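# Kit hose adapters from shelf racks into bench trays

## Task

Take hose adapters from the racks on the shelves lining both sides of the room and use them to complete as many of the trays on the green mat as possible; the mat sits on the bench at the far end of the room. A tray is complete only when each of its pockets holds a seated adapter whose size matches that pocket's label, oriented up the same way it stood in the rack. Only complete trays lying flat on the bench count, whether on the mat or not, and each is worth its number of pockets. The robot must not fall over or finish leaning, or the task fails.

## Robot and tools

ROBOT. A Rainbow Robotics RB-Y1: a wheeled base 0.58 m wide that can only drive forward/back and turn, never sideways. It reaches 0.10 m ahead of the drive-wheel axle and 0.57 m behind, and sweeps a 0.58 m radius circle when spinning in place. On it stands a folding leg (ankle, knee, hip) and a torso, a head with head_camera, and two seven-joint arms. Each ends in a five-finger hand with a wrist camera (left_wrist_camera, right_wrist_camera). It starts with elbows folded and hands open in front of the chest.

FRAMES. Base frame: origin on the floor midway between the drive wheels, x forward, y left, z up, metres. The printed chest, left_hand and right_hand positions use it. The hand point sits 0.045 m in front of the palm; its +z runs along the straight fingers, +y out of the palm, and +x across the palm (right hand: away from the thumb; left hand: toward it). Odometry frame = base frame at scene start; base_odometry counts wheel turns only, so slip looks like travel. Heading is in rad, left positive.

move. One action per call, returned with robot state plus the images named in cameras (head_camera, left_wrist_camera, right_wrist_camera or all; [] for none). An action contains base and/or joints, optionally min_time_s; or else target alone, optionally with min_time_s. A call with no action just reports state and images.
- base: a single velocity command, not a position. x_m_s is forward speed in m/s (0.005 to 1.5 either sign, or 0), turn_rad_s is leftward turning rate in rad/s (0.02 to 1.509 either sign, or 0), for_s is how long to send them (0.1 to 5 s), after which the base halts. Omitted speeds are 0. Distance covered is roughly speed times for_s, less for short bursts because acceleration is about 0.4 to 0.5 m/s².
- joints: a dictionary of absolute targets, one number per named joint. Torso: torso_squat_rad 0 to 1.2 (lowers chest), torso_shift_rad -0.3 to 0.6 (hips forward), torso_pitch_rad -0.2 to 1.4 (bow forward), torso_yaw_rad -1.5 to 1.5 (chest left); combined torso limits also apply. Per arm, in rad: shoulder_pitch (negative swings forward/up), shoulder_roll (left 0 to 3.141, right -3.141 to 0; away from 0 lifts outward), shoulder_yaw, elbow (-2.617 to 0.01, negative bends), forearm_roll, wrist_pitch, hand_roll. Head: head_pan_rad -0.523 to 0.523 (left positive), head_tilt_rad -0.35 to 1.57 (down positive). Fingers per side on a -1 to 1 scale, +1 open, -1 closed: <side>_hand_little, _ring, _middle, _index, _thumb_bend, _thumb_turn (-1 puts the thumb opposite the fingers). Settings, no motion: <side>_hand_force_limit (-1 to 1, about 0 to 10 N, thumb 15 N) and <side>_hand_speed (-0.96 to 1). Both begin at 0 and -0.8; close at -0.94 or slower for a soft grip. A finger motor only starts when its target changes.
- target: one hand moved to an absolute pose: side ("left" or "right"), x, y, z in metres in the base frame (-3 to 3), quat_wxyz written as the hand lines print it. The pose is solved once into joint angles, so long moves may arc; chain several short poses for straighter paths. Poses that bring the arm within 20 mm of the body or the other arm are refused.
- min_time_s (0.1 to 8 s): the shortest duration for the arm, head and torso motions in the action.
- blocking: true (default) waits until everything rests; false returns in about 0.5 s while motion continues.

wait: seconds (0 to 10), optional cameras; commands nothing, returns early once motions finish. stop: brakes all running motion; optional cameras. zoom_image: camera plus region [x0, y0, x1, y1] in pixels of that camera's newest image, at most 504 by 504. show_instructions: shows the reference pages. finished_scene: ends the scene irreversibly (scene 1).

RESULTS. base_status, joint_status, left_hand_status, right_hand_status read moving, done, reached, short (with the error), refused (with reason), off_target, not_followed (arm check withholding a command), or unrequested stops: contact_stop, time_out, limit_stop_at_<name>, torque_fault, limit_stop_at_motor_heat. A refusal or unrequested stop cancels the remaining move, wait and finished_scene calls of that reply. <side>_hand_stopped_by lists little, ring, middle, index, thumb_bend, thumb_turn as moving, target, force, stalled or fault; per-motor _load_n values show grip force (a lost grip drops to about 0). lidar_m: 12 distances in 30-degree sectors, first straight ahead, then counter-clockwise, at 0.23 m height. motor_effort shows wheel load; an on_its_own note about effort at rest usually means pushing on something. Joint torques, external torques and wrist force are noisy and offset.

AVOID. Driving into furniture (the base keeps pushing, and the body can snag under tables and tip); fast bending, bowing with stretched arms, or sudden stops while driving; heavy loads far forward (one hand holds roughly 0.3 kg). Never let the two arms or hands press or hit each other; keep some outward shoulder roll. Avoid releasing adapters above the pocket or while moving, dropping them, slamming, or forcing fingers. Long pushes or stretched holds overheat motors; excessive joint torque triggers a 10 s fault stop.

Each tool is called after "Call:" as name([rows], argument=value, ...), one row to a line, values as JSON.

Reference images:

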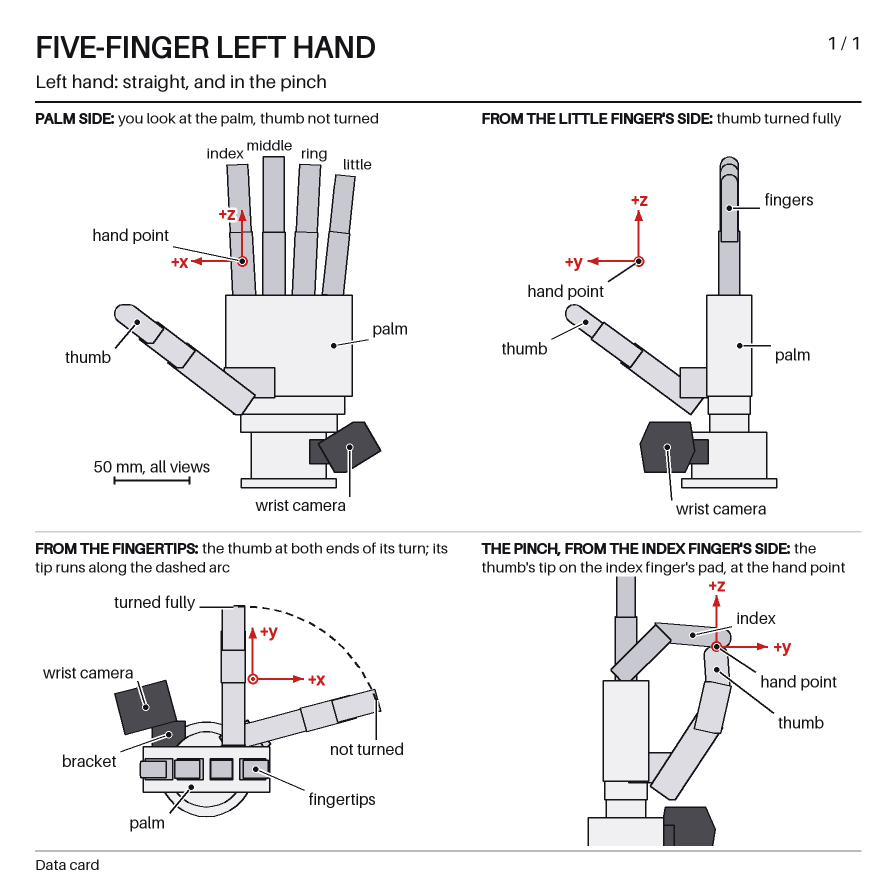

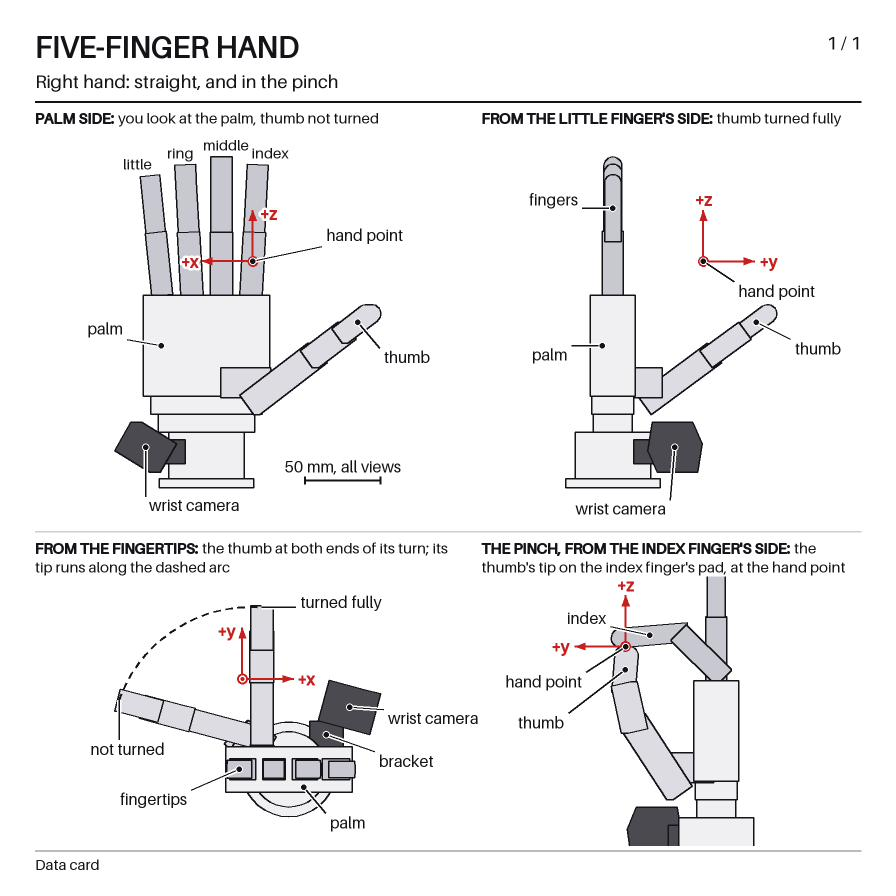

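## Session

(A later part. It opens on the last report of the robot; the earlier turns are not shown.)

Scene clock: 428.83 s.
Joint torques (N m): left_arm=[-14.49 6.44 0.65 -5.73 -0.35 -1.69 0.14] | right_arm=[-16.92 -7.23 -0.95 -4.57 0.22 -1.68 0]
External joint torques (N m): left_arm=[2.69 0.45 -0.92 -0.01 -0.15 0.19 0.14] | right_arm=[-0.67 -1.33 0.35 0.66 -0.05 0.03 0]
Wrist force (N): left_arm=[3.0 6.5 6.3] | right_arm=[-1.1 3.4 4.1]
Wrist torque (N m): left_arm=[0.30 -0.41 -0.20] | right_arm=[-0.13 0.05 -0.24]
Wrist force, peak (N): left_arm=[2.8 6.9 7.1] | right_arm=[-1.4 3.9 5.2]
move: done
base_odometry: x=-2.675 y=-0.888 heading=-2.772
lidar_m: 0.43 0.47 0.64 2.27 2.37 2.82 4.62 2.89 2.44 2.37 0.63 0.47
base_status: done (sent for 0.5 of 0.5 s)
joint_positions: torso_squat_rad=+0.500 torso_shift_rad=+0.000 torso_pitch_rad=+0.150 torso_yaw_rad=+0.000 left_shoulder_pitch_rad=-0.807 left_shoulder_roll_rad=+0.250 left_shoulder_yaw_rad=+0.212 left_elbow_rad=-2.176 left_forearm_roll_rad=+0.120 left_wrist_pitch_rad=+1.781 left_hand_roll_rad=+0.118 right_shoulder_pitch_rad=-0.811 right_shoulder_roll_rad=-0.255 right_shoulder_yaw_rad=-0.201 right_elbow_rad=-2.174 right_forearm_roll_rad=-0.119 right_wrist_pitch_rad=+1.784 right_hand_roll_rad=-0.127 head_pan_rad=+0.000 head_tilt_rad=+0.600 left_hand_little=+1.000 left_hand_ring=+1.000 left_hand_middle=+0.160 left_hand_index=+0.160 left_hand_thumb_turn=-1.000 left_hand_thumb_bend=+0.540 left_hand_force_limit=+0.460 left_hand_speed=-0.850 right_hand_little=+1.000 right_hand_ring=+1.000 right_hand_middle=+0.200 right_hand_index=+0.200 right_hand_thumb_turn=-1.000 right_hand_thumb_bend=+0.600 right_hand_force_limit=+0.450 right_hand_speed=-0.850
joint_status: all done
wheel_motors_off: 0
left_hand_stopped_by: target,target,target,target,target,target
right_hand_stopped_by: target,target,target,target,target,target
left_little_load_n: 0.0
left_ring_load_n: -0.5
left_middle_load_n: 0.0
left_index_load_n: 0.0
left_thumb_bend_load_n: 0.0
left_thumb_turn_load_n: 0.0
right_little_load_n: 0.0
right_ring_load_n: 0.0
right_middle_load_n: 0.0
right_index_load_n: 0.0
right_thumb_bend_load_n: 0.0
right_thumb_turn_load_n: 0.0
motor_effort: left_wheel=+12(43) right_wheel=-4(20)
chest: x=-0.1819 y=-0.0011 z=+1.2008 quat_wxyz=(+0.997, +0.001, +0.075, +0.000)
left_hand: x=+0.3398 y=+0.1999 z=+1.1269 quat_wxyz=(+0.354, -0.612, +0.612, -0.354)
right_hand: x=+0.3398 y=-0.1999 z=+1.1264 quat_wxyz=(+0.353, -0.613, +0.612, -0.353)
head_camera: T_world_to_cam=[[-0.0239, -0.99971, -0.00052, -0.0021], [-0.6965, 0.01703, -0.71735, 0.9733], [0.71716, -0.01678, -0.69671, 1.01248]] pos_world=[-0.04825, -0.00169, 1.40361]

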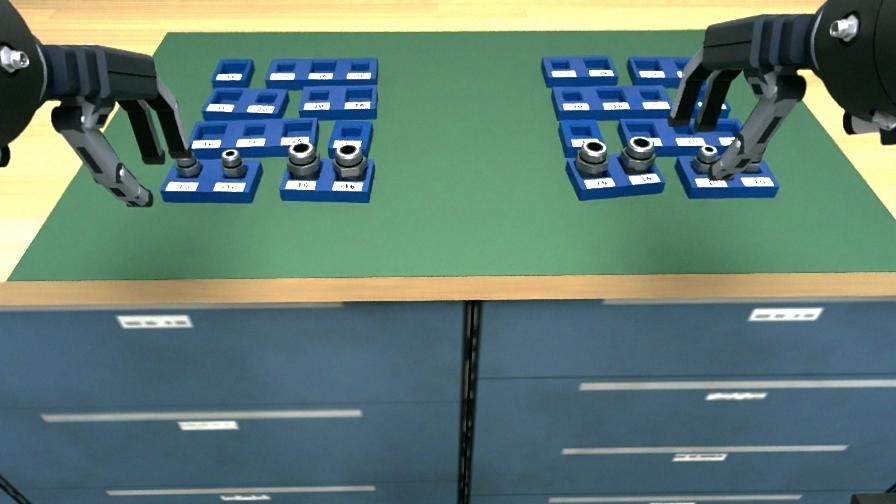

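Call:
move(base={"turn_rad_s":-0.3935,"for_s":1.0})

Call:
move(base={"x_m_s":-0.948,"for_s":3.0})

Call:
move(base={"turn_rad_s":0.895,"for_s":2.2}, joints={"torso_squat_rad":0.8})

Call:
move(base={"x_m_s":0.5,"for_s":1.0}, cameras=["head_camera"])

Call:
zoom_image(camera="head_camera", region=[400, 160, 540, 260])

Scene clock: 431.27 s.
Joint torques (N m): left_arm=[-14.14 5.58 0.79 -5.72 -0.41 -1.74 -0.08] | right_arm=[-16.76 -6.73 -1.15 -4.59 0.1 -1.66 0.12]
External joint torques (N m): left_arm=[3.05 -0.41 -0.78 0 -0.21 0.15 -0.07] | right_arm=[-0.51 -0.84 0.16 0.64 -0.17 0.05 0.11]
Wrist force (N): left_arm=[3.0 6.4 6.2] | right_arm=[-1.4 3.5 4.4]
Wrist torque (N m): left_arm=[0.28 -0.39 -0.20] | right_arm=[-0.11 0.11 -0.26]
Wrist force, peak (N): left_arm=[2.9 6.7 6.6] | right_arm=[-1.1 3.9 4.8]
move: done
base_odometry: x=-2.675 y=-0.888 heading=+3.118
lidar_m: 0.45 0.44 0.48 0.75 2.27 2.48 3.57 4.63 2.89 2.38 1.16 0.55
base_status: done (sent for 1 of 1 s)
joint_positions: torso_squat_rad=+0.500 torso_shift_rad=+0.000 torso_pitch_rad=+0.150 torso_yaw_rad=+0.000 left_shoulder_pitch_rad=-0.807 left_shoulder_roll_rad=+0.250 left_shoulder_yaw_rad=+0.212 left_elbow_rad=-2.176 left_forearm_roll_rad=+0.120 left_wrist_pitch_rad=+1.781 left_hand_roll_rad=+0.118 right_shoulder_pitch_rad=-0.811 right_shoulder_roll_rad=-0.255 right_shoulder_yaw_rad=-0.201 right_elbow_rad=-2.174 right_forearm_roll_rad=-0.119 right_wrist_pitch_rad=+1.784 right_hand_roll_rad=-0.127 head_pan_rad=+0.000 head_tilt_rad=+0.600 left_hand_little=+1.000 left_hand_ring=+1.000 left_hand_middle=+0.160 left_hand_index=+0.160 left_hand_thumb_turn=-1.000 left_hand_thumb_bend=+0.540 left_hand_force_limit=+0.460 left_hand_speed=-0.850 right_hand_little=+1.000 right_hand_ring=+1.000 right_hand_middle=+0.200 right_hand_index=+0.200 right_hand_thumb_turn=-1.000 right_hand_thumb_bend=+0.600 right_hand_force_limit=+0.450 right_hand_speed=-0.850
joint_status: not commanded
wheel_motors_off: 0
left_hand_stopped_by: target,target,target,target,target,target
right_hand_stopped_by: target,target,target,target,target,target
left_little_load_n: 0.0
left_ring_load_n: 0.0
left_middle_load_n: 0.0
left_index_load_n: 0.0
left_thumb_bend_load_n: 0.0
left_thumb_turn_load_n: 0.0
right_little_load_n: 0.0
right_ring_load_n: 0.0
right_middle_load_n: 0.0
right_index_load_n: 0.0
right_thumb_bend_load_n: 0.0
right_thumb_turn_load_n: 0.5
motor_effort: left_wheel=+11(37) right_wheel=+1(21)
chest: x=-0.1819 y=-0.0011 z=+1.2008 quat_wxyz=(+0.997, +0.001, +0.075, +0.000)
left_hand: x=+0.3398 y=+0.1999 z=+1.1269 quat_wxyz=(+0.354, -0.612, +0.612, -0.354)
right_hand: x=+0.3398 y=-0.1999 z=+1.1264 quat_wxyz=(+0.353, -0.613, +0.612, -0.353)
pictures: none

Scene clock: 436.73 s.
Joint torques (N m): left_arm=[-14.02 5.46 0.86 -5.92 -0.31 -1.71 0.05] | right_arm=[-16.51 -7.15 -1.19 -4.82 0.24 -1.64 0.16]
External joint torques (N m): left_arm=[3.16 -0.53 -0.71 -0.19 -0.11 0.18 0.06] | right_arm=[-0.26 -1.25 0.11 0.42 -0.03 0.07 0.15]
Wrist force (N): left_arm=[2.9 6.5 6.3] | right_arm=[-1.4 3.3 3.7]
Wrist torque (N m): left_arm=[0.31 -0.38 -0.21] | right_arm=[-0.09 0.15 -0.22]
Wrist force, peak (N): left_arm=[2.9 6.7 6.9] | right_arm=[-1.7 3.4 4.9]
move: done
base_odometry: x=+0.168 y=-0.956 heading=+3.117
lidar_m: 3.11 3.07 1.53 0.91 1.00 0.89 1.57 1.99 2.18 3.02 3.03 3.72
base_status: done (sent for 3 of 3 s)
joint_positions: torso_squat_rad=+0.500 torso_shift_rad=+0.000 torso_pitch_rad=+0.150 torso_yaw_rad=+0.000 left_shoulder_pitch_rad=-0.807 left_shoulder_roll_rad=+0.250 left_shoulder_yaw_rad=+0.212 left_elbow_rad=-2.176 left_forearm_roll_rad=+0.120 left_wrist_pitch_rad=+1.781 left_hand_roll_rad=+0.118 right_shoulder_pitch_rad=-0.811 right_shoulder_roll_rad=-0.255 right_shoulder_yaw_rad=-0.201 right_elbow_rad=-2.174 right_forearm_roll_rad=-0.119 right_wrist_pitch_rad=+1.784 right_hand_roll_rad=-0.127 head_pan_rad=+0.000 head_tilt_rad=+0.600 left_hand_little=+1.000 left_hand_ring=+1.000 left_hand_middle=+0.160 left_hand_index=+0.160 left_hand_thumb_turn=-1.000 left_hand_thumb_bend=+0.540 left_hand_force_limit=+0.460 left_hand_speed=-0.850 right_hand_little=+1.000 right_hand_ring=+1.000 right_hand_middle=+0.200 right_hand_index=+0.200 right_hand_thumb_turn=-1.000 right_hand_thumb_bend=+0.600 right_hand_force_limit=+0.450 right_hand_speed=-0.850
joint_status: not commanded
wheel_motors_off: 0
left_hand_stopped_by: target,target,target,target,target,target
right_hand_stopped_by: target,target,target,target,target,target
left_little_load_n: 0.0
left_ring_load_n: 0.0
left_middle_load_n: 0.0
left_index_load_n: 0.0
left_thumb_bend_load_n: 0.0
left_thumb_turn_load_n: 0.0
right_little_load_n: -0.5
right_ring_load_n: 0.0
right_middle_load_n: 0.0
right_index_load_n: 0.0
right_thumb_bend_load_n: 0.0
right_thumb_turn_load_n: 0.0
motor_effort: left_wheel=-10(44) right_wheel=+6(26)
chest: x=-0.1818 y=-0.0011 z=+1.2008 quat_wxyz=(+0.997, +0.001, +0.075, +0.000)
left_hand: x=+0.3399 y=+0.1999 z=+1.1269 quat_wxyz=(+0.354, -0.612, +0.612, -0.354)
right_hand: x=+0.3399 y=-0.1999 z=+1.1263 quat_wxyz=(+0.353, -0.613, +0.612, -0.353)
pictures: none

Scene clock: 441.03 s.
Joint torques (N m): left_arm=[-13.85 5.49 1.11 -5.91 -0.48 -1.61 -0.07] | right_arm=[-17.11 -6.81 -1.3 -4.92 0.14 -1.67 -0.04]
External joint torques (N m): left_arm=[3.33 -0.51 -0.46 -0.19 -0.29 0.27 -0.06] | right_arm=[-0.86 -0.92 0 0.32 -0.14 0.04 -0.05]
Wrist force (N): left_arm=[2.8 6.7 6.2] | right_arm=[-0.6 3.5 4.5]
Wrist torque (N m): left_arm=[0.33 -0.35 -0.23] | right_arm=[-0.12 -0.06 -0.19]
Wrist force, peak (N): left_arm=[3.2 7.0 6.7] | right_arm=[-1.9 3.8 4.8]
move: done
base_odometry: x=+0.168 y=-0.956 heading=-1.197
lidar_m: 1.00 0.89 1.46 1.98 2.06 2.85 3.02 3.57 3.19 3.09 1.70 0.93
base_status: done (sent for 2.2 of 2.2 s)
joint_positions: torso_squat_rad=+0.800 torso_shift_rad=+0.000 torso_pitch_rad=+0.150 torso_yaw_rad=+0.000 left_shoulder_pitch_rad=-0.807 left_shoulder_roll_rad=+0.250 left_shoulder_yaw_rad=+0.212 left_elbow_rad=-2.176 left_forearm_roll_rad=+0.120 left_wrist_pitch_rad=+1.781 left_hand_roll_rad=+0.118 right_shoulder_pitch_rad=-0.811 right_shoulder_roll_rad=-0.255 right_shoulder_yaw_rad=-0.201 right_elbow_rad=-2.174 right_forearm_roll_rad=-0.119 right_wrist_pitch_rad=+1.784 right_hand_roll_rad=-0.127 head_pan_rad=+0.000 head_tilt_rad=+0.600 left_hand_little=+1.000 left_hand_ring=+1.000 left_hand_middle=+0.160 left_hand_index=+0.160 left_hand_thumb_turn=-1.000 left_hand_thumb_bend=+0.540 left_hand_force_limit=+0.460 left_hand_speed=-0.850 right_hand_little=+1.000 right_hand_ring=+1.000 right_hand_middle=+0.200 right_hand_index=+0.200 right_hand_thumb_turn=-1.000 right_hand_thumb_bend=+0.600 right_hand_force_limit=+0.450 right_hand_speed=-0.850
joint_status: all done
wheel_motors_off: 0
left_hand_stopped_by: target,target,target,target,target,target
right_hand_stopped_by: target,target,target,target,target,target
left_little_load_n: 0.0
left_ring_load_n: 0.0
left_middle_load_n: 0.0
left_index_load_n: 0.0
left_thumb_bend_load_n: 0.0
left_thumb_turn_load_n: 0.0
right_little_load_n: 0.0
right_ring_load_n: 0.0
right_middle_load_n: 0.0
right_index_load_n: 0.0
right_thumb_bend_load_n: 0.0
right_thumb_turn_load_n: 0.0
motor_effort: left_wheel=+2(33) right_wheel=+5(21)
chest: x=-0.1819 y=-0.0010 z=+1.0742 quat_wxyz=(+0.997, +0.001, +0.075, +0.000)
left_hand: x=+0.3399 y=+0.2001 z=+1.0003 quat_wxyz=(+0.354, -0.612, +0.612, -0.354)
right_hand: x=+0.3398 y=-0.1998 z=+0.9997 quat_wxyz=(+0.353, -0.613, +0.612, -0.353)
pictures: none

Scene clock: 443.53 s.
Joint torques (N m): left_arm=[-14.01 5.42 0.94 -6.01 -0.41 -1.73 0.12] | right_arm=[-16.55 -6.97 -1.24 -4.89 0.26 -1.68 -0.03]
External joint torques (N m): left_arm=[3.17 -0.58 -0.63 -0.28 -0.21 0.16 0.13] | right_arm=[-0.31 -1.07 0.06 0.35 -0.01 0.03 -0.04]
Wrist force (N): left_arm=[2.8 6.5 6.4] | right_arm=[-1.1 3.5 4.5]
Wrist torque (N m): left_arm=[0.29 -0.35 -0.22] | right_arm=[-0.13 0.05 -0.17]
Wrist force, peak (N): left_arm=[2.8 6.9 7.0] | right_arm=[-1.1 3.7 5.5]
move: done
base_odometry: x=+0.351 y=-1.422 heading=-1.197
lidar_m: 0.50 0.53 0.49 1.35 2.05 2.85 3.50 4.09 3.20 2.65 0.56 0.75
base_status: done (sent for 1 of 1 s)
joint_positions: torso_squat_rad=+0.800 torso_shift_rad=+0.000 torso_pitch_rad=+0.150 torso_yaw_rad=+0.000 left_shoulder_pitch_rad=-0.807 left_shoulder_roll_rad=+0.250 left_shoulder_yaw_rad=+0.212 left_elbow_rad=-2.176 left_forearm_roll_rad=+0.120 left_wrist_pitch_rad=+1.781 left_hand_roll_rad=+0.118 right_shoulder_pitch_rad=-0.811 right_shoulder_roll_rad=-0.255 right_shoulder_yaw_rad=-0.201 right_elbow_rad=-2.174 right_forearm_roll_rad=-0.119 right_wrist_pitch_rad=+1.784 right_hand_roll_rad=-0.127 head_pan_rad=+0.000 head_tilt_rad=+0.600 left_hand_little=+1.000 left_hand_ring=+1.000 left_hand_middle=+0.160 left_hand_index=+0.160 left_hand_thumb_turn=-1.000 left_hand_thumb_bend=+0.540 left_hand_force_limit=+0.460 left_hand_speed=-0.850 right_hand_little=+1.000 right_hand_ring=+1.000 right_hand_middle=+0.200 right_hand_index=+0.200 right_hand_thumb_turn=-1.000 right_hand_thumb_bend=+0.600 right_hand_force_limit=+0.450 right_hand_speed=-0.850
joint_status: not commanded
wheel_motors_off: 0
left_hand_stopped_by: target,target,target,target,target,target
right_hand_stopped_by: target,target,target,target,target,target
left_little_load_n: 0.0
left_ring_load_n: 0.0
left_middle_load_n: 0.0
left_index_load_n: 0.0
left_thumb_bend_load_n: 0.0
left_thumb_turn_load_n: 0.0
right_little_load_n: 0.0
right_ring_load_n: 0.0
right_middle_load_n: 0.0
right_index_load_n: 0.0
right_thumb_bend_load_n: 0.0
right_thumb_turn_load_n: 0.0
motor_effort: left_wheel=-2(46) right_wheel=-1(28)
chest: x=-0.1817 y=-0.0010 z=+1.0742 quat_wxyz=(+0.997, +0.001, +0.075, +0.000)
left_hand: x=+0.3400 y=+0.2001 z=+1.0001 quat_wxyz=(+0.354, -0.612, +0.612, -0.354)
right_hand: x=+0.3400 y=-0.1998 z=+0.9995 quat_wxyz=(+0.353, -0.613, +0.612, -0.353)
head_camera: T_world_to_cam=[[-0.0239, -0.99971, -0.00051, -0.00197], [-0.69681, 0.01703, -0.71706, 0.8823], [0.71686, -0.01678, -0.69702, 0.92429]] pos_world=[-0.04785, -0.00149, 1.2769]

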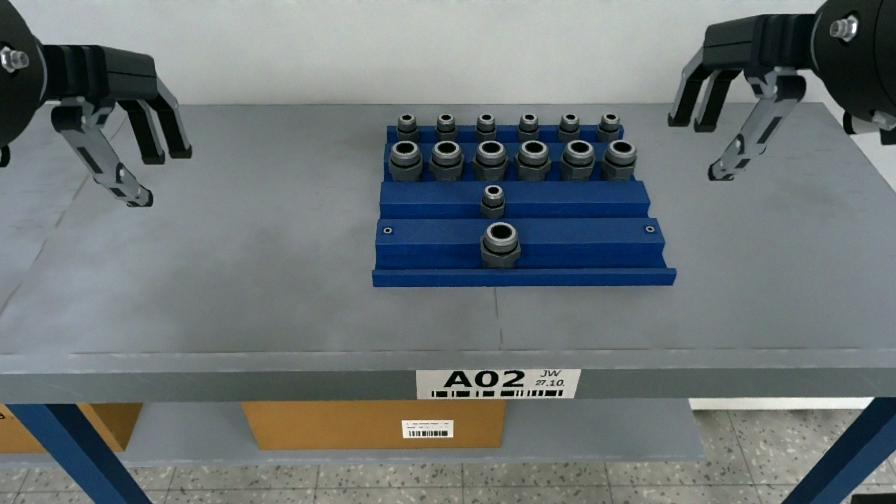

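Scaled by 3.600 from the camera's image (finer frame: 1280x720).

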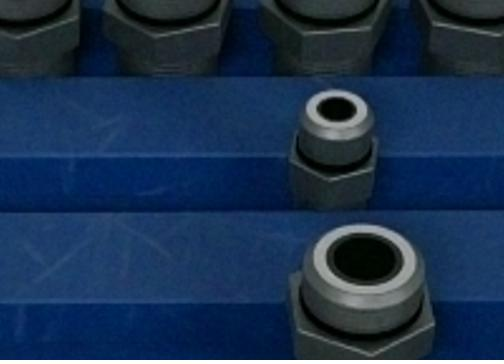

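Call:
zoom_image(camera="head_camera", region=[380, 100, 520, 200])

Call:
move(target={"side":"right","x":0.3982,"y":-0.0565,"z":0.91,"quat_wxyz":[0.3536,-0.6124,0.6124,-0.3536]}, min_time_s=1.1)

Call:
move(target={"side":"right","x":0.3982,"y":-0.0565,"z":0.868,"quat_wxyz":[0.3536,-0.6124,0.6124,-0.3536]}, cameras=["right_wrist_camera"])

Call:
zoom_image(camera="right_wrist_camera", region=[180, 80, 460, 330])

Scaled by 3.600 from the camera's image (finer frame: 1280x720).

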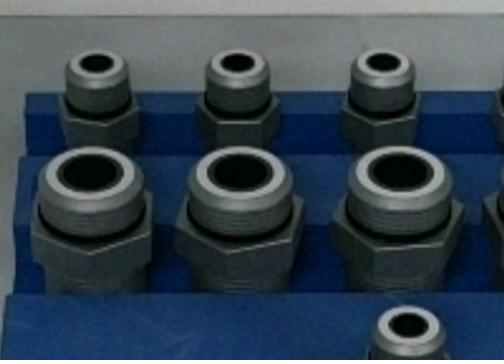

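Scene clock: 446.10 s.
Joint torques (N m): left_arm=[-14.56 5.71 0.57 -6.12 -0.3 -1.59 0.05] | right_arm=[-18.63 -1.48 -1.3 -7.47 0.69 -1.43 -0.21]
External joint torques (N m): left_arm=[2.62 -0.28 -1 -0.4 -0.11 0.3 0.06] | right_arm=[-0.69 -0.59 0.04 0.53 -0.07 0.16 -0.22]
Wrist force (N): left_arm=[3.0 6.6 6.5] | right_arm=[-0.6 3.2 4.1]
Wrist torque (N m): left_arm=[0.29 -0.38 -0.21] | right_arm=[-0.12 -0.07 -0.17]
Wrist force, peak (N): left_arm=[3.2 6.8 6.5] | right_arm=[-1.5 4.2 5.0]
move: done
base_odometry: x=+0.351 y=-1.422 heading=-1.197
lidar_m: 0.50 0.54 0.50 1.35 2.05 2.85 3.51 4.09 3.20 2.64 0.56 0.75
base_status: not commanded
joint_positions: torso_squat_rad=+0.800 torso_shift_rad=+0.000 torso_pitch_rad=+0.150 torso_yaw_rad=+0.000 left_shoulder_pitch_rad=-0.807 left_shoulder_roll_rad=+0.250 left_shoulder_yaw_rad=+0.212 left_elbow_rad=-2.176 left_forearm_roll_rad=+0.120 left_wrist_pitch_rad=+1.781 left_hand_roll_rad=+0.118 right_shoulder_pitch_rad=-0.807 right_shoulder_roll_rad=-0.028 right_shoulder_yaw_rad=+0.162 right_elbow_rad=-1.765 right_forearm_roll_rad=+0.237 right_wrist_pitch_rad=+1.388 right_hand_roll_rad=-0.393 head_pan_rad=+0.000 head_tilt_rad=+0.600 left_hand_little=+1.000 left_hand_ring=+1.000 left_hand_middle=+0.160 left_hand_index=+0.160 left_hand_thumb_turn=-1.000 left_hand_thumb_bend=+0.540 left_hand_force_limit=+0.460 left_hand_speed=-0.850 right_hand_little=+1.000 right_hand_ring=+1.000 right_hand_middle=+0.200 right_hand_index=+0.200 right_hand_thumb_turn=-1.000 right_hand_thumb_bend=+0.600 right_hand_force_limit=+0.450 right_hand_speed=-0.850
joint_status: all done
wheel_motors_off: 0
left_hand_stopped_by: target,target,target,target,target,target
right_hand_stopped_by: target,target,target,target,target,target
left_little_load_n: 0.0
left_ring_load_n: 0.0
left_middle_load_n: 0.0
left_index_load_n: 0.0
left_thumb_bend_load_n: 0.0
left_thumb_turn_load_n: 0.0
right_little_load_n: 0.0
right_ring_load_n: 0.0
right_middle_load_n: 0.0
right_index_load_n: 0.0
right_thumb_bend_load_n: 0.5
right_thumb_turn_load_n: 0.5
motor_effort: left_wheel=-1(4) right_wheel=-1(2)
chest: x=-0.1817 y=-0.0010 z=+1.0742 quat_wxyz=(+0.997, +0.001, +0.075, +0.000)
left_hand: x=+0.3400 y=+0.2001 z=+1.0001 quat_wxyz=(+0.354, -0.612, +0.612, -0.354)
right_hand: x=+0.3981 y=-0.0565 z=+0.9099 quat_wxyz=(+0.354, -0.612, +0.612, -0.354)
right_hand_status: reached (checked arc that bows 13 mm and turns the hand up to 3 deg, planned for 1.1 s): 0 mm and 0.0 deg off.
pictures: none

Scene clock: 446.80 s.
Joint torques (N m): left_arm=[-14.04 5.88 0.74 -6 -0.33 -1.68 0.15] | right_arm=[-18.85 -0.49 -0.56 -8.27 0.81 -1.47 -0.29]
External joint torques (N m): left_arm=[3.14 -0.11 -0.83 -0.27 -0.14 0.21 0.16] | right_arm=[-1.53 -0.29 0.74 0.3 0 0.09 -0.3]
Wrist force (N): left_arm=[3.1 6.4 6.3] | right_arm=[-1.0 3.4 4.0]
Wrist torque (N m): left_arm=[0.27 -0.40 -0.19] | right_arm=[-0.09 0.01 -0.19]
Wrist force, peak (N): left_arm=[3.4 6.5 6.6] | right_arm=[-0.9 4.7 4.1]
move: done
base_odometry: x=+0.351 y=-1.422 heading=-1.197
lidar_m: 0.50 0.52 0.49 1.36 2.05 2.84 3.50 4.09 3.20 2.65 0.56 0.74
base_status: not commanded
joint_positions: torso_squat_rad=+0.800 torso_shift_rad=+0.000 torso_pitch_rad=+0.150 torso_yaw_rad=+0.000 left_shoulder_pitch_rad=-0.807 left_shoulder_roll_rad=+0.250 left_shoulder_yaw_rad=+0.212 left_elbow_rad=-2.176 left_forearm_roll_rad=+0.120 left_wrist_pitch_rad=+1.781 left_hand_roll_rad=+0.118 right_shoulder_pitch_rad=-0.716 right_shoulder_roll_rad=-0.026 right_shoulder_yaw_rad=+0.199 right_elbow_rad=-1.723 right_forearm_roll_rad=+0.265 right_wrist_pitch_rad=+1.267 right_hand_roll_rad=-0.431 head_pan_rad=+0.000 head_tilt_rad=+0.600 left_hand_little=+1.000 left_hand_ring=+1.000 left_hand_middle=+0.160 left_hand_index=+0.160 left_hand_thumb_turn=-1.000 left_hand_thumb_bend=+0.540 left_hand_force_limit=+0.460 left_hand_speed=-0.850 right_hand_little=+1.000 right_hand_ring=+1.000 right_hand_middle=+0.200 right_hand_index=+0.200 right_hand_thumb_turn=-1.000 right_hand_thumb_bend=+0.600 right_hand_force_limit=+0.450 right_hand_speed=-0.850
joint_status: all done
wheel_motors_off: 0
left_hand_stopped_by: target,target,target,target,target,target
right_hand_stopped_by: target,target,target,target,target,target
left_little_load_n: 0.0
left_ring_load_n: 0.0
left_middle_load_n: 0.0
left_index_load_n: 0.0
left_thumb_bend_load_n: 0.0
left_thumb_turn_load_n: 0.0
right_little_load_n: 0.0
right_ring_load_n: 0.0
right_middle_load_n: 0.0
right_index_load_n: 0.0
right_thumb_bend_load_n: 0.0
right_thumb_turn_load_n: 0.0
motor_effort: left_wheel=-1(6) right_wheel=-1(2)
chest: x=-0.1817 y=-0.0010 z=+1.0742 quat_wxyz=(+0.997, +0.001, +0.075, +0.000)
left_hand: x=+0.3400 y=+0.2001 z=+1.0001 quat_wxyz=(+0.354, -0.612, +0.612, -0.354)
right_hand: x=+0.3978 y=-0.0567 z=+0.8678 quat_wxyz=(+0.353, -0.612, +0.612, -0.353)
right_hand_status: reached (checked arc that bows 2 mm and turns the hand up to 0 deg, planned for 0.3 s): 0 mm and 0.0 deg off.
right_wrist_camera: T_world_to_cam=[[-0.51349, -0.27535, -0.81272, 0.89193], [-0.55509, 0.82885, 0.0699, 0.20672], [0.65437, 0.48703, -0.57845, 0.38075]] pos_world=[0.32359, -0.11118, 0.93069]

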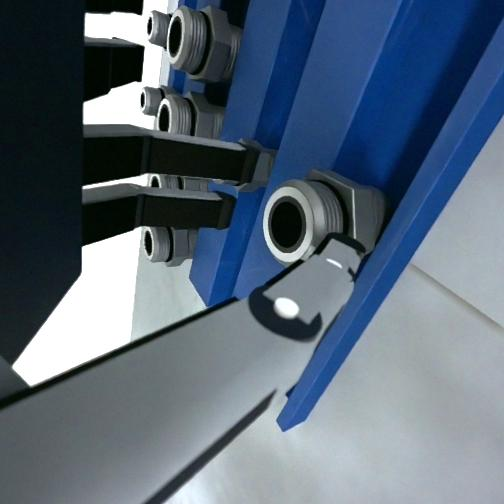

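Scaled by 1.800 from the camera's image (finer frame: 720x720).

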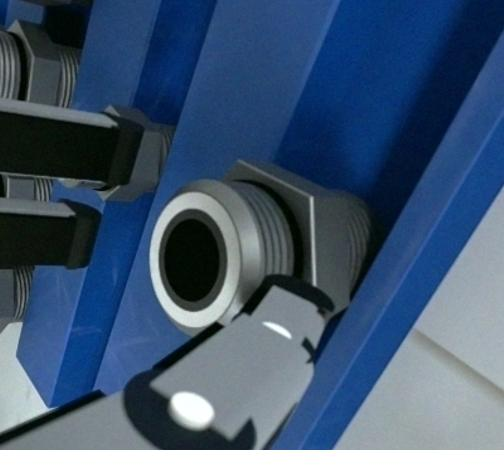

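Call:
move(target={"side":"right","x":0.397,"y":-0.0567,"z":0.851,"quat_wxyz":[0.3536,-0.6124,0.6124,-0.3536]})

Call:
move(joints={"right_hand_speed":-0.92,"right_hand_force_limit":0.46,"right_hand_index":-0.3,"right_hand_middle":-0.3,"right_hand_thumb_bend":0.05})

Call:
move(target={"side":"right","x":0.397,"y":-0.0567,"z":0.872,"quat_wxyz":[0.3536,-0.6124,0.6124,-0.3536]}, min_time_s=1.2)

Call:
move(target={"side":"right","x":0.397,"y":-0.0567,"z":0.915,"quat_wxyz":[0.3536,-0.6124,0.6124,-0.3536]}, min_time_s=1, cameras=["right_wrist_camera"])

Call:
move(joints={"right_shoulder_pitch_rad":-0.811,"right_shoulder_roll_rad":-0.255,"right_shoulder_yaw_rad":-0.201,"right_elbow_rad":-2.174,"right_forearm_roll_rad":-0.119,"right_wrist_pitch_rad":1.784,"right_hand_roll_rad":-0.127,"left_hand_index":0.2,"left_hand_middle":0.2,"left_hand_thumb_bend":0.6}, min_time_s=1.1)

Scene clock: 447.80 s.
Joint torques (N m): left_arm=[-13.75 5.94 0.43 -6.15 -0.31 -1.73 0.16] | right_arm=[-18.02 -0.18 -0.5 -8.41 0.8 -1.43 -0.3]
External joint torques (N m): left_arm=[3.43 -0.05 -1.14 -0.42 -0.11 0.16 0.17] | right_arm=[-0.98 -0.24 0.77 0.35 -0.03 0.13 -0.3]
Wrist force (N): left_arm=[3.3 6.7 6.2] | right_arm=[-0.4 3.5 4.7]
Wrist torque (N m): left_arm=[0.30 -0.43 -0.18] | right_arm=[-0.18 -0.09 -0.19]
Wrist force, peak (N): left_arm=[3.1 6.9 6.5] | right_arm=[-0.7 5.3 4.4]
move: done
base_odometry: x=+0.351 y=-1.422 heading=-1.197
lidar_m: 0.50 0.53 0.50 1.34 2.06 2.86 3.53 4.08 3.20 2.64 0.57 0.74
base_status: not commanded
joint_positions: torso_squat_rad=+0.800 torso_shift_rad=+0.000 torso_pitch_rad=+0.150 torso_yaw_rad=+0.000 left_shoulder_pitch_rad=-0.807 left_shoulder_roll_rad=+0.250 left_shoulder_yaw_rad=+0.212 left_elbow_rad=-2.176 left_forearm_roll_rad=+0.120 left_wrist_pitch_rad=+1.781 left_hand_roll_rad=+0.118 right_shoulder_pitch_rad=-0.681 right_shoulder_roll_rad=-0.025 right_shoulder_yaw_rad=+0.213 right_elbow_rad=-1.704 right_forearm_roll_rad=+0.279 right_wrist_pitch_rad=+1.217 right_hand_roll_rad=-0.448 head_pan_rad=+0.000 head_tilt_rad=+0.600 left_hand_little=+1.000 left_hand_ring=+1.000 left_hand_middle=+0.160 left_hand_index=+0.160 left_hand_thumb_turn=-1.000 left_hand_thumb_bend=+0.540 left_hand_force_limit=+0.460 left_hand_speed=-0.850 right_hand_little=+1.000 right_hand_ring=+1.000 right_hand_middle=+0.200 right_hand_index=+0.200 right_hand_thumb_turn=-1.000 right_hand_thumb_bend=+0.600 right_hand_force_limit=+0.450 right_hand_speed=-0.850
joint_status: all done
wheel_motors_off: 0
left_hand_stopped_by: target,target,target,target,target,target
right_hand_stopped_by: target,target,target,target,target,target
left_little_load_n: 0.0
left_ring_load_n: 0.0
left_middle_load_n: 0.0
left_index_load_n: 0.0
left_thumb_bend_load_n: 0.0
left_thumb_turn_load_n: 0.0
right_little_load_n: 0.0
right_ring_load_n: 0.0
right_middle_load_n: 0.0
right_index_load_n: 0.0
right_thumb_bend_load_n: 0.0
right_thumb_turn_load_n: 0.0
motor_effort: left_wheel=-2(4) right_wheel=-1(2)
chest: x=-0.1817 y=-0.0010 z=+1.0742 quat_wxyz=(+0.997, +0.001, +0.075, +0.000)
left_hand: x=+0.3400 y=+0.2001 z=+1.0001 quat_wxyz=(+0.354, -0.612, +0.612, -0.354)
right_hand: x=+0.3969 y=-0.0569 z=+0.8508 quat_wxyz=(+0.353, -0.612, +0.612, -0.354)
right_hand_status: reached (checked arc that bows 0 mm and turns the hand up to 0 deg, planned for 0.2 s): 0 mm and 0.0 deg off.
pictures: none

Scene clock: 450.23 s.
Joint torques (N m): left_arm=[-14.25 5.52 0.63 -6.13 -0.55 -1.71 0.07] | right_arm=[-17.37 -0.33 -0.36 -7.71 0.79 -1.26 -0.39]
External joint torques (N m): left_arm=[2.93 -0.48 -0.94 -0.4 -0.35 0.17 0.08] | right_arm=[-0.33 -0.38 0.91 1.05 -0.04 0.29 -0.39]
Wrist force (N): left_arm=[3.2 6.6 6.4] | right_arm=[-0.7 1.4 1.1]
Wrist torque (N m): left_arm=[0.30 -0.42 -0.19] | right_arm=[-0.12 -0.02 -0.18]
Wrist force, peak (N): left_arm=[3.0 6.8 6.6] | right_arm=[-0.7 4.2 4.5]
move: off_target
base_odometry: x=+0.351 y=-1.422 heading=-1.197
lidar_m: 0.50 0.52 0.49 1.36 2.06 2.85 3.51 4.09 3.20 2.66 0.57 0.75
base_status: not commanded
joint_positions: torso_squat_rad=+0.800 torso_shift_rad=+0.000 torso_pitch_rad=+0.150 torso_yaw_rad=+0.000 left_shoulder_pitch_rad=-0.807 left_shoulder_roll_rad=+0.250 left_shoulder_yaw_rad=+0.212 left_elbow_rad=-2.176 left_forearm_roll_rad=+0.120 left_wrist_pitch_rad=+1.781 left_hand_roll_rad=+0.118 right_shoulder_pitch_rad=-0.681 right_shoulder_roll_rad=-0.025 right_shoulder_yaw_rad=+0.213 right_elbow_rad=-1.704 right_forearm_roll_rad=+0.279 right_wrist_pitch_rad=+1.217 right_hand_roll_rad=-0.448 head_pan_rad=+0.000 head_tilt_rad=+0.600 left_hand_little=+1.000 left_hand_ring=+1.000 left_hand_middle=+0.160 left_hand_index=+0.160 left_hand_thumb_turn=-1.000 left_hand_thumb_bend=+0.540 left_hand_force_limit=+0.460 left_hand_speed=-0.850 right_hand_little=+1.000 right_hand_ring=+1.000 right_hand_middle=+0.054 right_hand_index=+0.001 right_hand_thumb_turn=-1.000 right_hand_thumb_bend=+0.491 right_hand_force_limit=+0.460 right_hand_speed=-0.920
joint_status: right_hand_middle off_target (ended at +0.054, target -0.300); right_hand_index off_target (ended at +0.001, target -0.300); right_hand_thumb_bend off_target (ended at +0.491, target +0.050); the others done
wheel_motors_off: 0
left_hand_stopped_by: target,target,target,target,target,target
right_hand_stopped_by: target,target,force,force,force,target
left_little_load_n: 0.0
left_ring_load_n: -0.5
left_middle_load_n: 0.0
left_index_load_n: 0.0
left_thumb_bend_load_n: 0.5
left_thumb_turn_load_n: 0.0
right_little_load_n: 0.0
right_ring_load_n: 0.0
right_middle_load_n: 6.5
right_index_load_n: 7.5
right_thumb_bend_load_n: 10.5
right_thumb_turn_load_n: 0.5
motor_effort: left_wheel=+2(5) right_wheel=-1(2)
chest: x=-0.1817 y=-0.0010 z=+1.0742 quat_wxyz=(+0.997, +0.001, +0.075, +0.000)
left_hand: x=+0.3400 y=+0.2001 z=+1.0001 quat_wxyz=(+0.354, -0.612, +0.612, -0.354)
right_hand: x=+0.3970 y=-0.0568 z=+0.8510 quat_wxyz=(+0.354, -0.612, +0.612, -0.354)
pictures: none

Scene clock: 451.77 s.
Joint torques (N m): left_arm=[-14.1 5.97 0.49 -6.13 -0.46 -1.54 0.24] | right_arm=[-19.7 -1.18 -2.09 -8.93 0.72 -1.69 0.18]
External joint torques (N m): left_arm=[3.08 -0.02 -1.08 -0.4 -0.26 0.34 0.25] | right_arm=[-2.39 -0.96 -0.8 -0.42 -0.09 -0.12 0.17]
Wrist force (N): left_arm=[3.0 6.7 6.4] | right_arm=[-0.5 5.2 4.4]
Wrist torque (N m): left_arm=[0.30 -0.38 -0.22] | right_arm=[-0.10 -0.06 0.01]
Wrist force, peak (N): left_arm=[3.0 7.0 6.3] | right_arm=[-1.0 6.0 5.3]
move: done
base_odometry: x=+0.351 y=-1.422 heading=-1.197
lidar_m: 0.50 0.53 0.49 1.36 2.05 2.86 3.51 4.09 3.20 2.65 0.56 0.75
base_status: not commanded
joint_positions: torso_squat_rad=+0.800 torso_shift_rad=+0.000 torso_pitch_rad=+0.150 torso_yaw_rad=+0.000 left_shoulder_pitch_rad=-0.807 left_shoulder_roll_rad=+0.250 left_shoulder_yaw_rad=+0.212 left_elbow_rad=-2.176 left_forearm_roll_rad=+0.120 left_wrist_pitch_rad=+1.781 left_hand_roll_rad=+0.118 right_shoulder_pitch_rad=-0.720 right_shoulder_roll_rad=-0.025 right_shoulder_yaw_rad=+0.197 right_elbow_rad=-1.733 right_forearm_roll_rad=+0.263 right_wrist_pitch_rad=+1.280 right_hand_roll_rad=-0.426 head_pan_rad=+0.000 head_tilt_rad=+0.600 left_hand_little=+1.000 left_hand_ring=+1.000 left_hand_middle=+0.160 left_hand_index=+0.160 left_hand_thumb_turn=-1.000 left_hand_thumb_bend=+0.540 left_hand_force_limit=+0.460 left_hand_speed=-0.850 right_hand_little=+1.000 right_hand_ring=+1.000 right_hand_middle=+0.053 right_hand_index=+0.000 right_hand_thumb_turn=-1.000 right_hand_thumb_bend=+0.489 right_hand_force_limit=+0.460 right_hand_speed=-0.920
joint_status: all done
wheel_motors_off: 0
left_hand_stopped_by: target,target,target,target,target,target
right_hand_stopped_by: target,target,force,force,force,target
left_little_load_n: 0.0
left_ring_load_n: 0.0
left_middle_load_n: 0.0
left_index_load_n: -0.5
left_thumb_bend_load_n: 0.0
left_thumb_turn_load_n: 0.0
right_little_load_n: 0.0
right_ring_load_n: 0.0
right_middle_load_n: 0.0
right_index_load_n: 3.0
right_thumb_bend_load_n: 2.5
right_thumb_turn_load_n: 0.0
motor_effort: left_wheel=-5(5) right_wheel=-1(2)
chest: x=-0.1817 y=-0.0010 z=+1.0742 quat_wxyz=(+0.997, +0.001, +0.075, +0.000)
left_hand: x=+0.3400 y=+0.2001 z=+1.0001 quat_wxyz=(+0.354, -0.612, +0.612, -0.354)
right_hand: x=+0.3968 y=-0.0567 z=+0.8715 quat_wxyz=(+0.353, -0.613, +0.613, -0.353)
right_hand_status: reached (checked arc that bows 0 mm and turns the hand up to 0 deg, planned for 1.2 s): 1 mm and 0.1 deg off.
pictures: none

Scene clock: 453.10 s.
Joint torques (N m): left_arm=[-14.02 6.05 0.78 -6.42 -0.27 -1.69 0.12] | right_arm=[-20.1 -2.71 -2.31 -8.55 0.64 -1.71 0.11]
External joint torques (N m): left_arm=[3.16 0.06 -0.79 -0.69 -0.07 0.19 0.13] | right_arm=[-2.15 -1.79 -1 -0.63 -0.11 -0.11 0.11]
Wrist force (N): left_arm=[2.8 6.7 6.6] | right_arm=[-1.4 5.1 5.3]
Wrist torque (N m): left_arm=[0.30 -0.34 -0.22] | right_arm=[-0.14 0.06 -0.05]
Wrist force, peak (N): left_arm=[3.0 6.7 6.6] | right_arm=[-0.8 6.0 5.5]
move: done
base_odometry: x=+0.351 y=-1.422 heading=-1.197
lidar_m: 0.51 0.52 0.49 1.36 2.05 2.85 3.51 4.09 3.19 2.65 0.56 0.75
base_status: not commanded
joint_positions: torso_squat_rad=+0.800 torso_shift_rad=+0.000 torso_pitch_rad=+0.150 torso_yaw_rad=+0.000 left_shoulder_pitch_rad=-0.807 left_shoulder_roll_rad=+0.250 left_shoulder_yaw_rad=+0.212 left_elbow_rad=-2.176 left_forearm_roll_rad=+0.120 left_wrist_pitch_rad=+1.781 left_hand_roll_rad=+0.118 right_shoulder_pitch_rad=-0.815 right_shoulder_roll_rad=-0.026 right_shoulder_yaw_rad=+0.157 right_elbow_rad=-1.774 right_forearm_roll_rad=+0.236 right_wrist_pitch_rad=+1.404 right_hand_roll_rad=-0.387 head_pan_rad=+0.000 head_tilt_rad=+0.600 left_hand_little=+1.000 left_hand_ring=+1.000 left_hand_middle=+0.160 left_hand_index=+0.160 left_hand_thumb_turn=-1.000 left_hand_thumb_bend=+0.540 left_hand_force_limit=+0.460 left_hand_speed=-0.850 right_hand_little=+1.000 right_hand_ring=+1.000 right_hand_middle=+0.053 right_hand_index=+0.000 right_hand_thumb_turn=-1.000 right_hand_thumb_bend=+0.489 right_hand_force_limit=+0.460 right_hand_speed=-0.920
joint_status: all done
wheel_motors_off: 0
left_hand_stopped_by: target,target,target,target,target,target
right_hand_stopped_by: target,target,force,force,force,target
left_little_load_n: 0.0
left_ring_load_n: 0.0
left_middle_load_n: 0.0
left_index_load_n: 0.0
left_thumb_bend_load_n: 0.0
left_thumb_turn_load_n: 0.0
right_little_load_n: 0.0
right_ring_load_n: 0.0
right_middle_load_n: 0.0
right_index_load_n: 2.5
right_thumb_bend_load_n: 2.5
right_thumb_turn_load_n: -0.5
motor_effort: left_wheel=-2(4) right_wheel=-1(2)
chest: x=-0.1817 y=-0.0010 z=+1.0742 quat_wxyz=(+0.997, +0.001, +0.075, +0.000)
left_hand: x=+0.3400 y=+0.2001 z=+1.0001 quat_wxyz=(+0.354, -0.612, +0.612, -0.354)
right_hand: x=+0.3968 y=-0.0565 z=+0.9145 quat_wxyz=(+0.353, -0.613, +0.612, -0.353)
right_hand_status: reached (checked arc that bows 2 mm and turns the hand up to 0 deg, planned for 1.0 s): 1 mm and 0.0 deg off.
right_wrist_camera: T_world_to_cam=[[-0.51359, -0.27535, -0.81266, 0.92937], [-0.55515, 0.8288, 0.07002, 0.20269], [0.65425, 0.48711, -0.57852, 0.40832]] pos_world=[0.32269, -0.11098, 0.97729]

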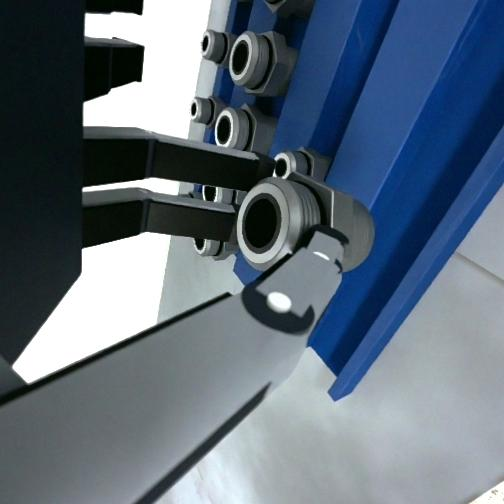

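Scene clock: 454.50 s.
Joint torques (N m): left_arm=[-14.1 5.77 1.09 -5.98 -0.28 -1.71 0.12] | right_arm=[-16.46 -7.35 -1.39 -4.95 0.32 -1.64 -0.13]
External joint torques (N m): left_arm=[3.08 -0.23 -0.49 -0.25 -0.09 0.18 0.12] | right_arm=[-0.22 -1.45 -0.08 0.29 0.05 0.07 -0.14]
Wrist force (N): left_arm=[2.8 6.7 6.3] | right_arm=[-1.2 3.2 4.6]
Wrist torque (N m): left_arm=[0.30 -0.35 -0.21] | right_arm=[-0.18 0.04 -0.05]
Wrist force, peak (N): left_arm=[3.1 6.7 6.5] | right_arm=[-1.2 5.1 5.2]
move: done
base_odometry: x=+0.351 y=-1.422 heading=-1.197
lidar_m: 0.50 0.53 0.50 1.35 2.05 2.85 3.51 4.09 3.21 2.65 0.55 0.75
base_status: not commanded
joint_positions: torso_squat_rad=+0.800 torso_shift_rad=+0.000 torso_pitch_rad=+0.150 torso_yaw_rad=+0.000 left_shoulder_pitch_rad=-0.807 left_shoulder_roll_rad=+0.250 left_shoulder_yaw_rad=+0.212 left_elbow_rad=-2.176 left_forearm_roll_rad=+0.120 left_wrist_pitch_rad=+1.781 left_hand_roll_rad=+0.118 right_shoulder_pitch_rad=-0.811 right_shoulder_roll_rad=-0.255 right_shoulder_yaw_rad=-0.201 right_elbow_rad=-2.174 right_forearm_roll_rad=-0.119 right_wrist_pitch_rad=+1.784 right_hand_roll_rad=-0.127 head_pan_rad=+0.000 head_tilt_rad=+0.600 left_hand_little=+1.000 left_hand_ring=+1.000 left_hand_middle=+0.200 left_hand_index=+0.200 left_hand_thumb_turn=-1.000 left_hand_thumb_bend=+0.600 left_hand_force_limit=+0.460 left_hand_speed=-0.850 right_hand_little=+1.000 right_hand_ring=+1.000 right_hand_middle=+0.053 right_hand_index=+0.000 right_hand_thumb_turn=-1.000 right_hand_thumb_bend=+0.487 right_hand_force_limit=+0.460 right_hand_speed=-0.920
joint_status: all done
wheel_motors_off: 0
left_hand_stopped_by: target,target,target,target,target,target
right_hand_stopped_by: target,target,force,force,force,target
left_little_load_n: 0.0
left_ring_load_n: 0.0
left_middle_load_n: 0.0
left_index_load_n: 0.0
left_thumb_bend_load_n: 0.0
left_thumb_turn_load_n: 0.0
right_little_load_n: 0.0
right_ring_load_n: 0.0
right_middle_load_n: 0.0
right_index_load_n: 0.0
right_thumb_bend_load_n: 0.0
right_thumb_turn_load_n: 0.0
motor_effort: left_wheel=+0(5) right_wheel=-1(2)
chest: x=-0.1817 y=-0.0010 z=+1.0742 quat_wxyz=(+0.997, +0.001, +0.075, +0.000)
left_hand: x=+0.3400 y=+0.2001 z=+1.0001 quat_wxyz=(+0.354, -0.612, +0.612, -0.354)
right_hand: x=+0.3400 y=-0.1997 z=+0.9996 quat_wxyz=(+0.353, -0.613, +0.612, -0.353)
pictures: none

Call:
wait(seconds=0.1, cameras=["all"])

Scene clock: 454.73 s.
Joint torques (N m): left_arm=[-14.32 5.96 0.95 -5.94 -0.23 -1.68 0.17] | right_arm=[-15.96 -7.61 -1.47 -4.93 0.13 -1.62 -0.11]
External joint torques (N m): left_arm=[2.86 -0.03 -0.62 -0.22 -0.03 0.2 0.18] | right_arm=[0.28 -1.72 -0.17 0.31 -0.14 0.09 -0.11]
Wrist force (N): left_arm=[2.9 6.5 6.2] | right_arm=[-1.3 3.6 3.7]
Wrist torque (N m): left_arm=[0.29 -0.38 -0.21] | right_arm=[-0.04 0.11 -0.03]
Wrist force, peak (N): left_arm=[3.1 6.6 6.5] | right_arm=[-1.5 3.1 4.7]
base_odometry: x=+0.351 y=-1.422 heading=-1.197
lidar_m: 0.50 0.54 0.50 1.35 2.05 2.85 3.51 4.09 3.20 2.65 0.56 0.76
base_status: not commanded
joint_positions: torso_squat_rad=+0.800 torso_shift_rad=+0.000 torso_pitch_rad=+0.150 torso_yaw_rad=+0.000 left_shoulder_pitch_rad=-0.807 left_shoulder_roll_rad=+0.250 left_shoulder_yaw_rad=+0.212 left_elbow_rad=-2.176 left_forearm_roll_rad=+0.120 left_wrist_pitch_rad=+1.781 left_hand_roll_rad=+0.118 right_shoulder_pitch_rad=-0.811 right_shoulder_roll_rad=-0.255 right_shoulder_yaw_rad=-0.201 right_elbow_rad=-2.174 right_forearm_roll_rad=-0.119 right_wrist_pitch_rad=+1.784 right_hand_roll_rad=-0.127 head_pan_rad=+0.000 head_tilt_rad=+0.600 left_hand_little=+1.000 left_hand_ring=+1.000 left_hand_middle=+0.200 left_hand_index=+0.200 left_hand_thumb_turn=-1.000 left_hand_thumb_bend=+0.600 left_hand_force_limit=+0.460 left_hand_speed=-0.850 right_hand_little=+1.000 right_hand_ring=+1.000 right_hand_middle=+0.053 right_hand_index=+0.000 right_hand_thumb_turn=-1.000 right_hand_thumb_bend=+0.487 right_hand_force_limit=+0.460 right_hand_speed=-0.920
joint_status: all done
wheel_motors_off: 0
left_hand_stopped_by: target,target,target,target,target,target
right_hand_stopped_by: target,target,force,force,force,target
left_little_load_n: 0.0
left_ring_load_n: 0.0
left_middle_load_n: 0.0
left_index_load_n: 0.0
left_thumb_bend_load_n: 0.0
left_thumb_turn_load_n: 0.0
right_little_load_n: 0.0
right_ring_load_n: -0.5
right_middle_load_n: 0.0
right_index_load_n: 0.0
right_thumb_bend_load_n: 0.0
right_thumb_turn_load_n: 0.0
motor_effort: left_wheel=-2(5) right_wheel=-1(2)
chest: x=-0.1817 y=-0.0010 z=+1.0742 quat_wxyz=(+0.997, +0.001, +0.075, +0.000)
left_hand: x=+0.3400 y=+0.2001 z=+1.0001 quat_wxyz=(+0.354, -0.612, +0.612, -0.354)
right_hand: x=+0.3400 y=-0.1997 z=+0.9996 quat_wxyz=(+0.353, -0.613, +0.612, -0.353)
wait: 0.10 s; no rest
pictures: head_camera, left_wrist_camera, right_wrist_camera
head_camera: T_world_to_cam=[[-0.0239, -0.99971, -0.00052, -0.00207], [-0.69671, 0.01703, -0.71715, 0.88236], [0.71696, -0.01678, -0.69691, 0.92424]] pos_world=[-0.04795, -0.00159, 1.27691]
left_wrist_camera: T_world_to_cam=[[0.49018, -0.2211, 0.84311, -0.96268], [-0.53287, -0.84149, 0.08913, 0.26017], [0.68977, -0.49296, -0.5303, 0.50433]] pos_world=[0.26265, 0.2547, 1.05591]
right_wrist_camera: T_world_to_cam=[[-0.51377, -0.27534, -0.81254, 0.92986], [-0.55545, 0.82856, 0.07043, 0.28349], [0.65385, 0.48751, -0.57863, 0.56496]] pos_world=[0.26579, -0.25428, 1.06249]

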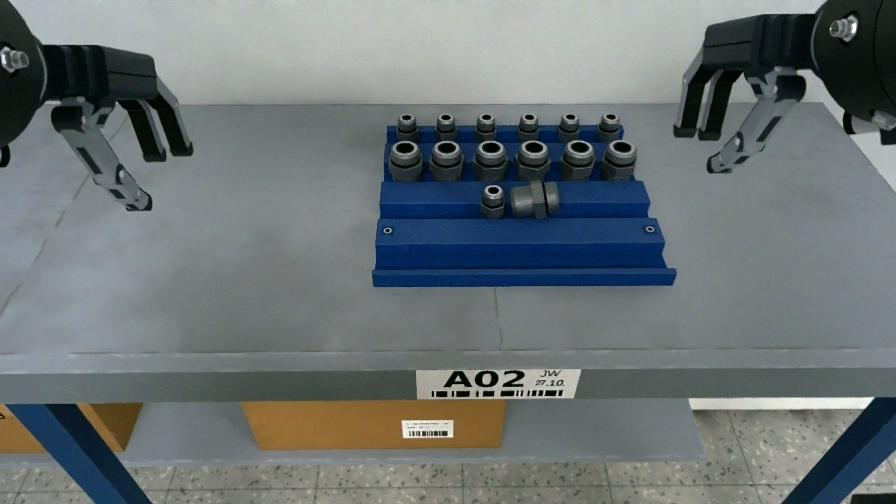

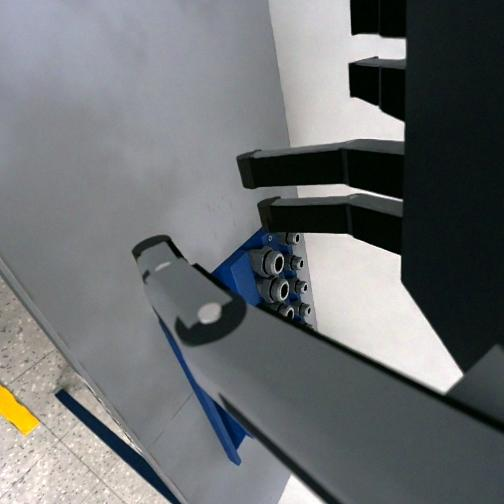

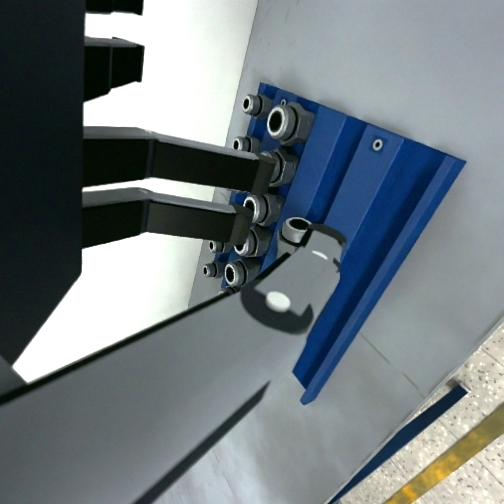

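Call:
zoom_image(camera="head_camera", region=[465, 150, 605, 250])

Scaled by 3.600 from the camera's image (finer frame: 1280x720).

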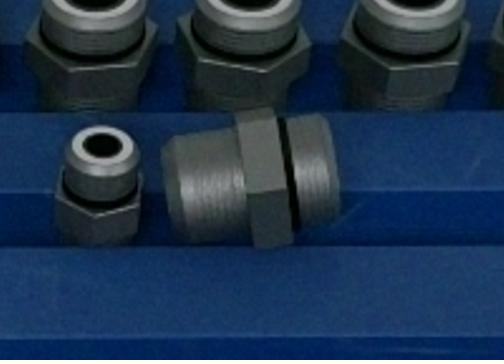

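Call:
zoom_image(camera="head_camera", region=[510, 100, 650, 200])

Scaled by 3.600 from the camera's image (finer frame: 1280x720).

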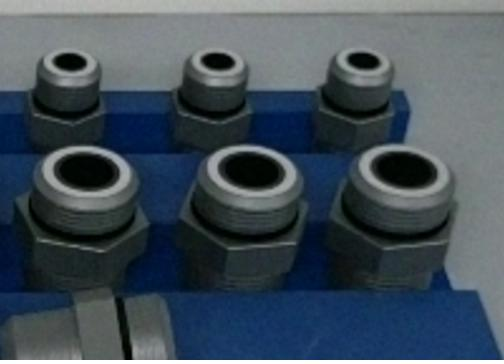

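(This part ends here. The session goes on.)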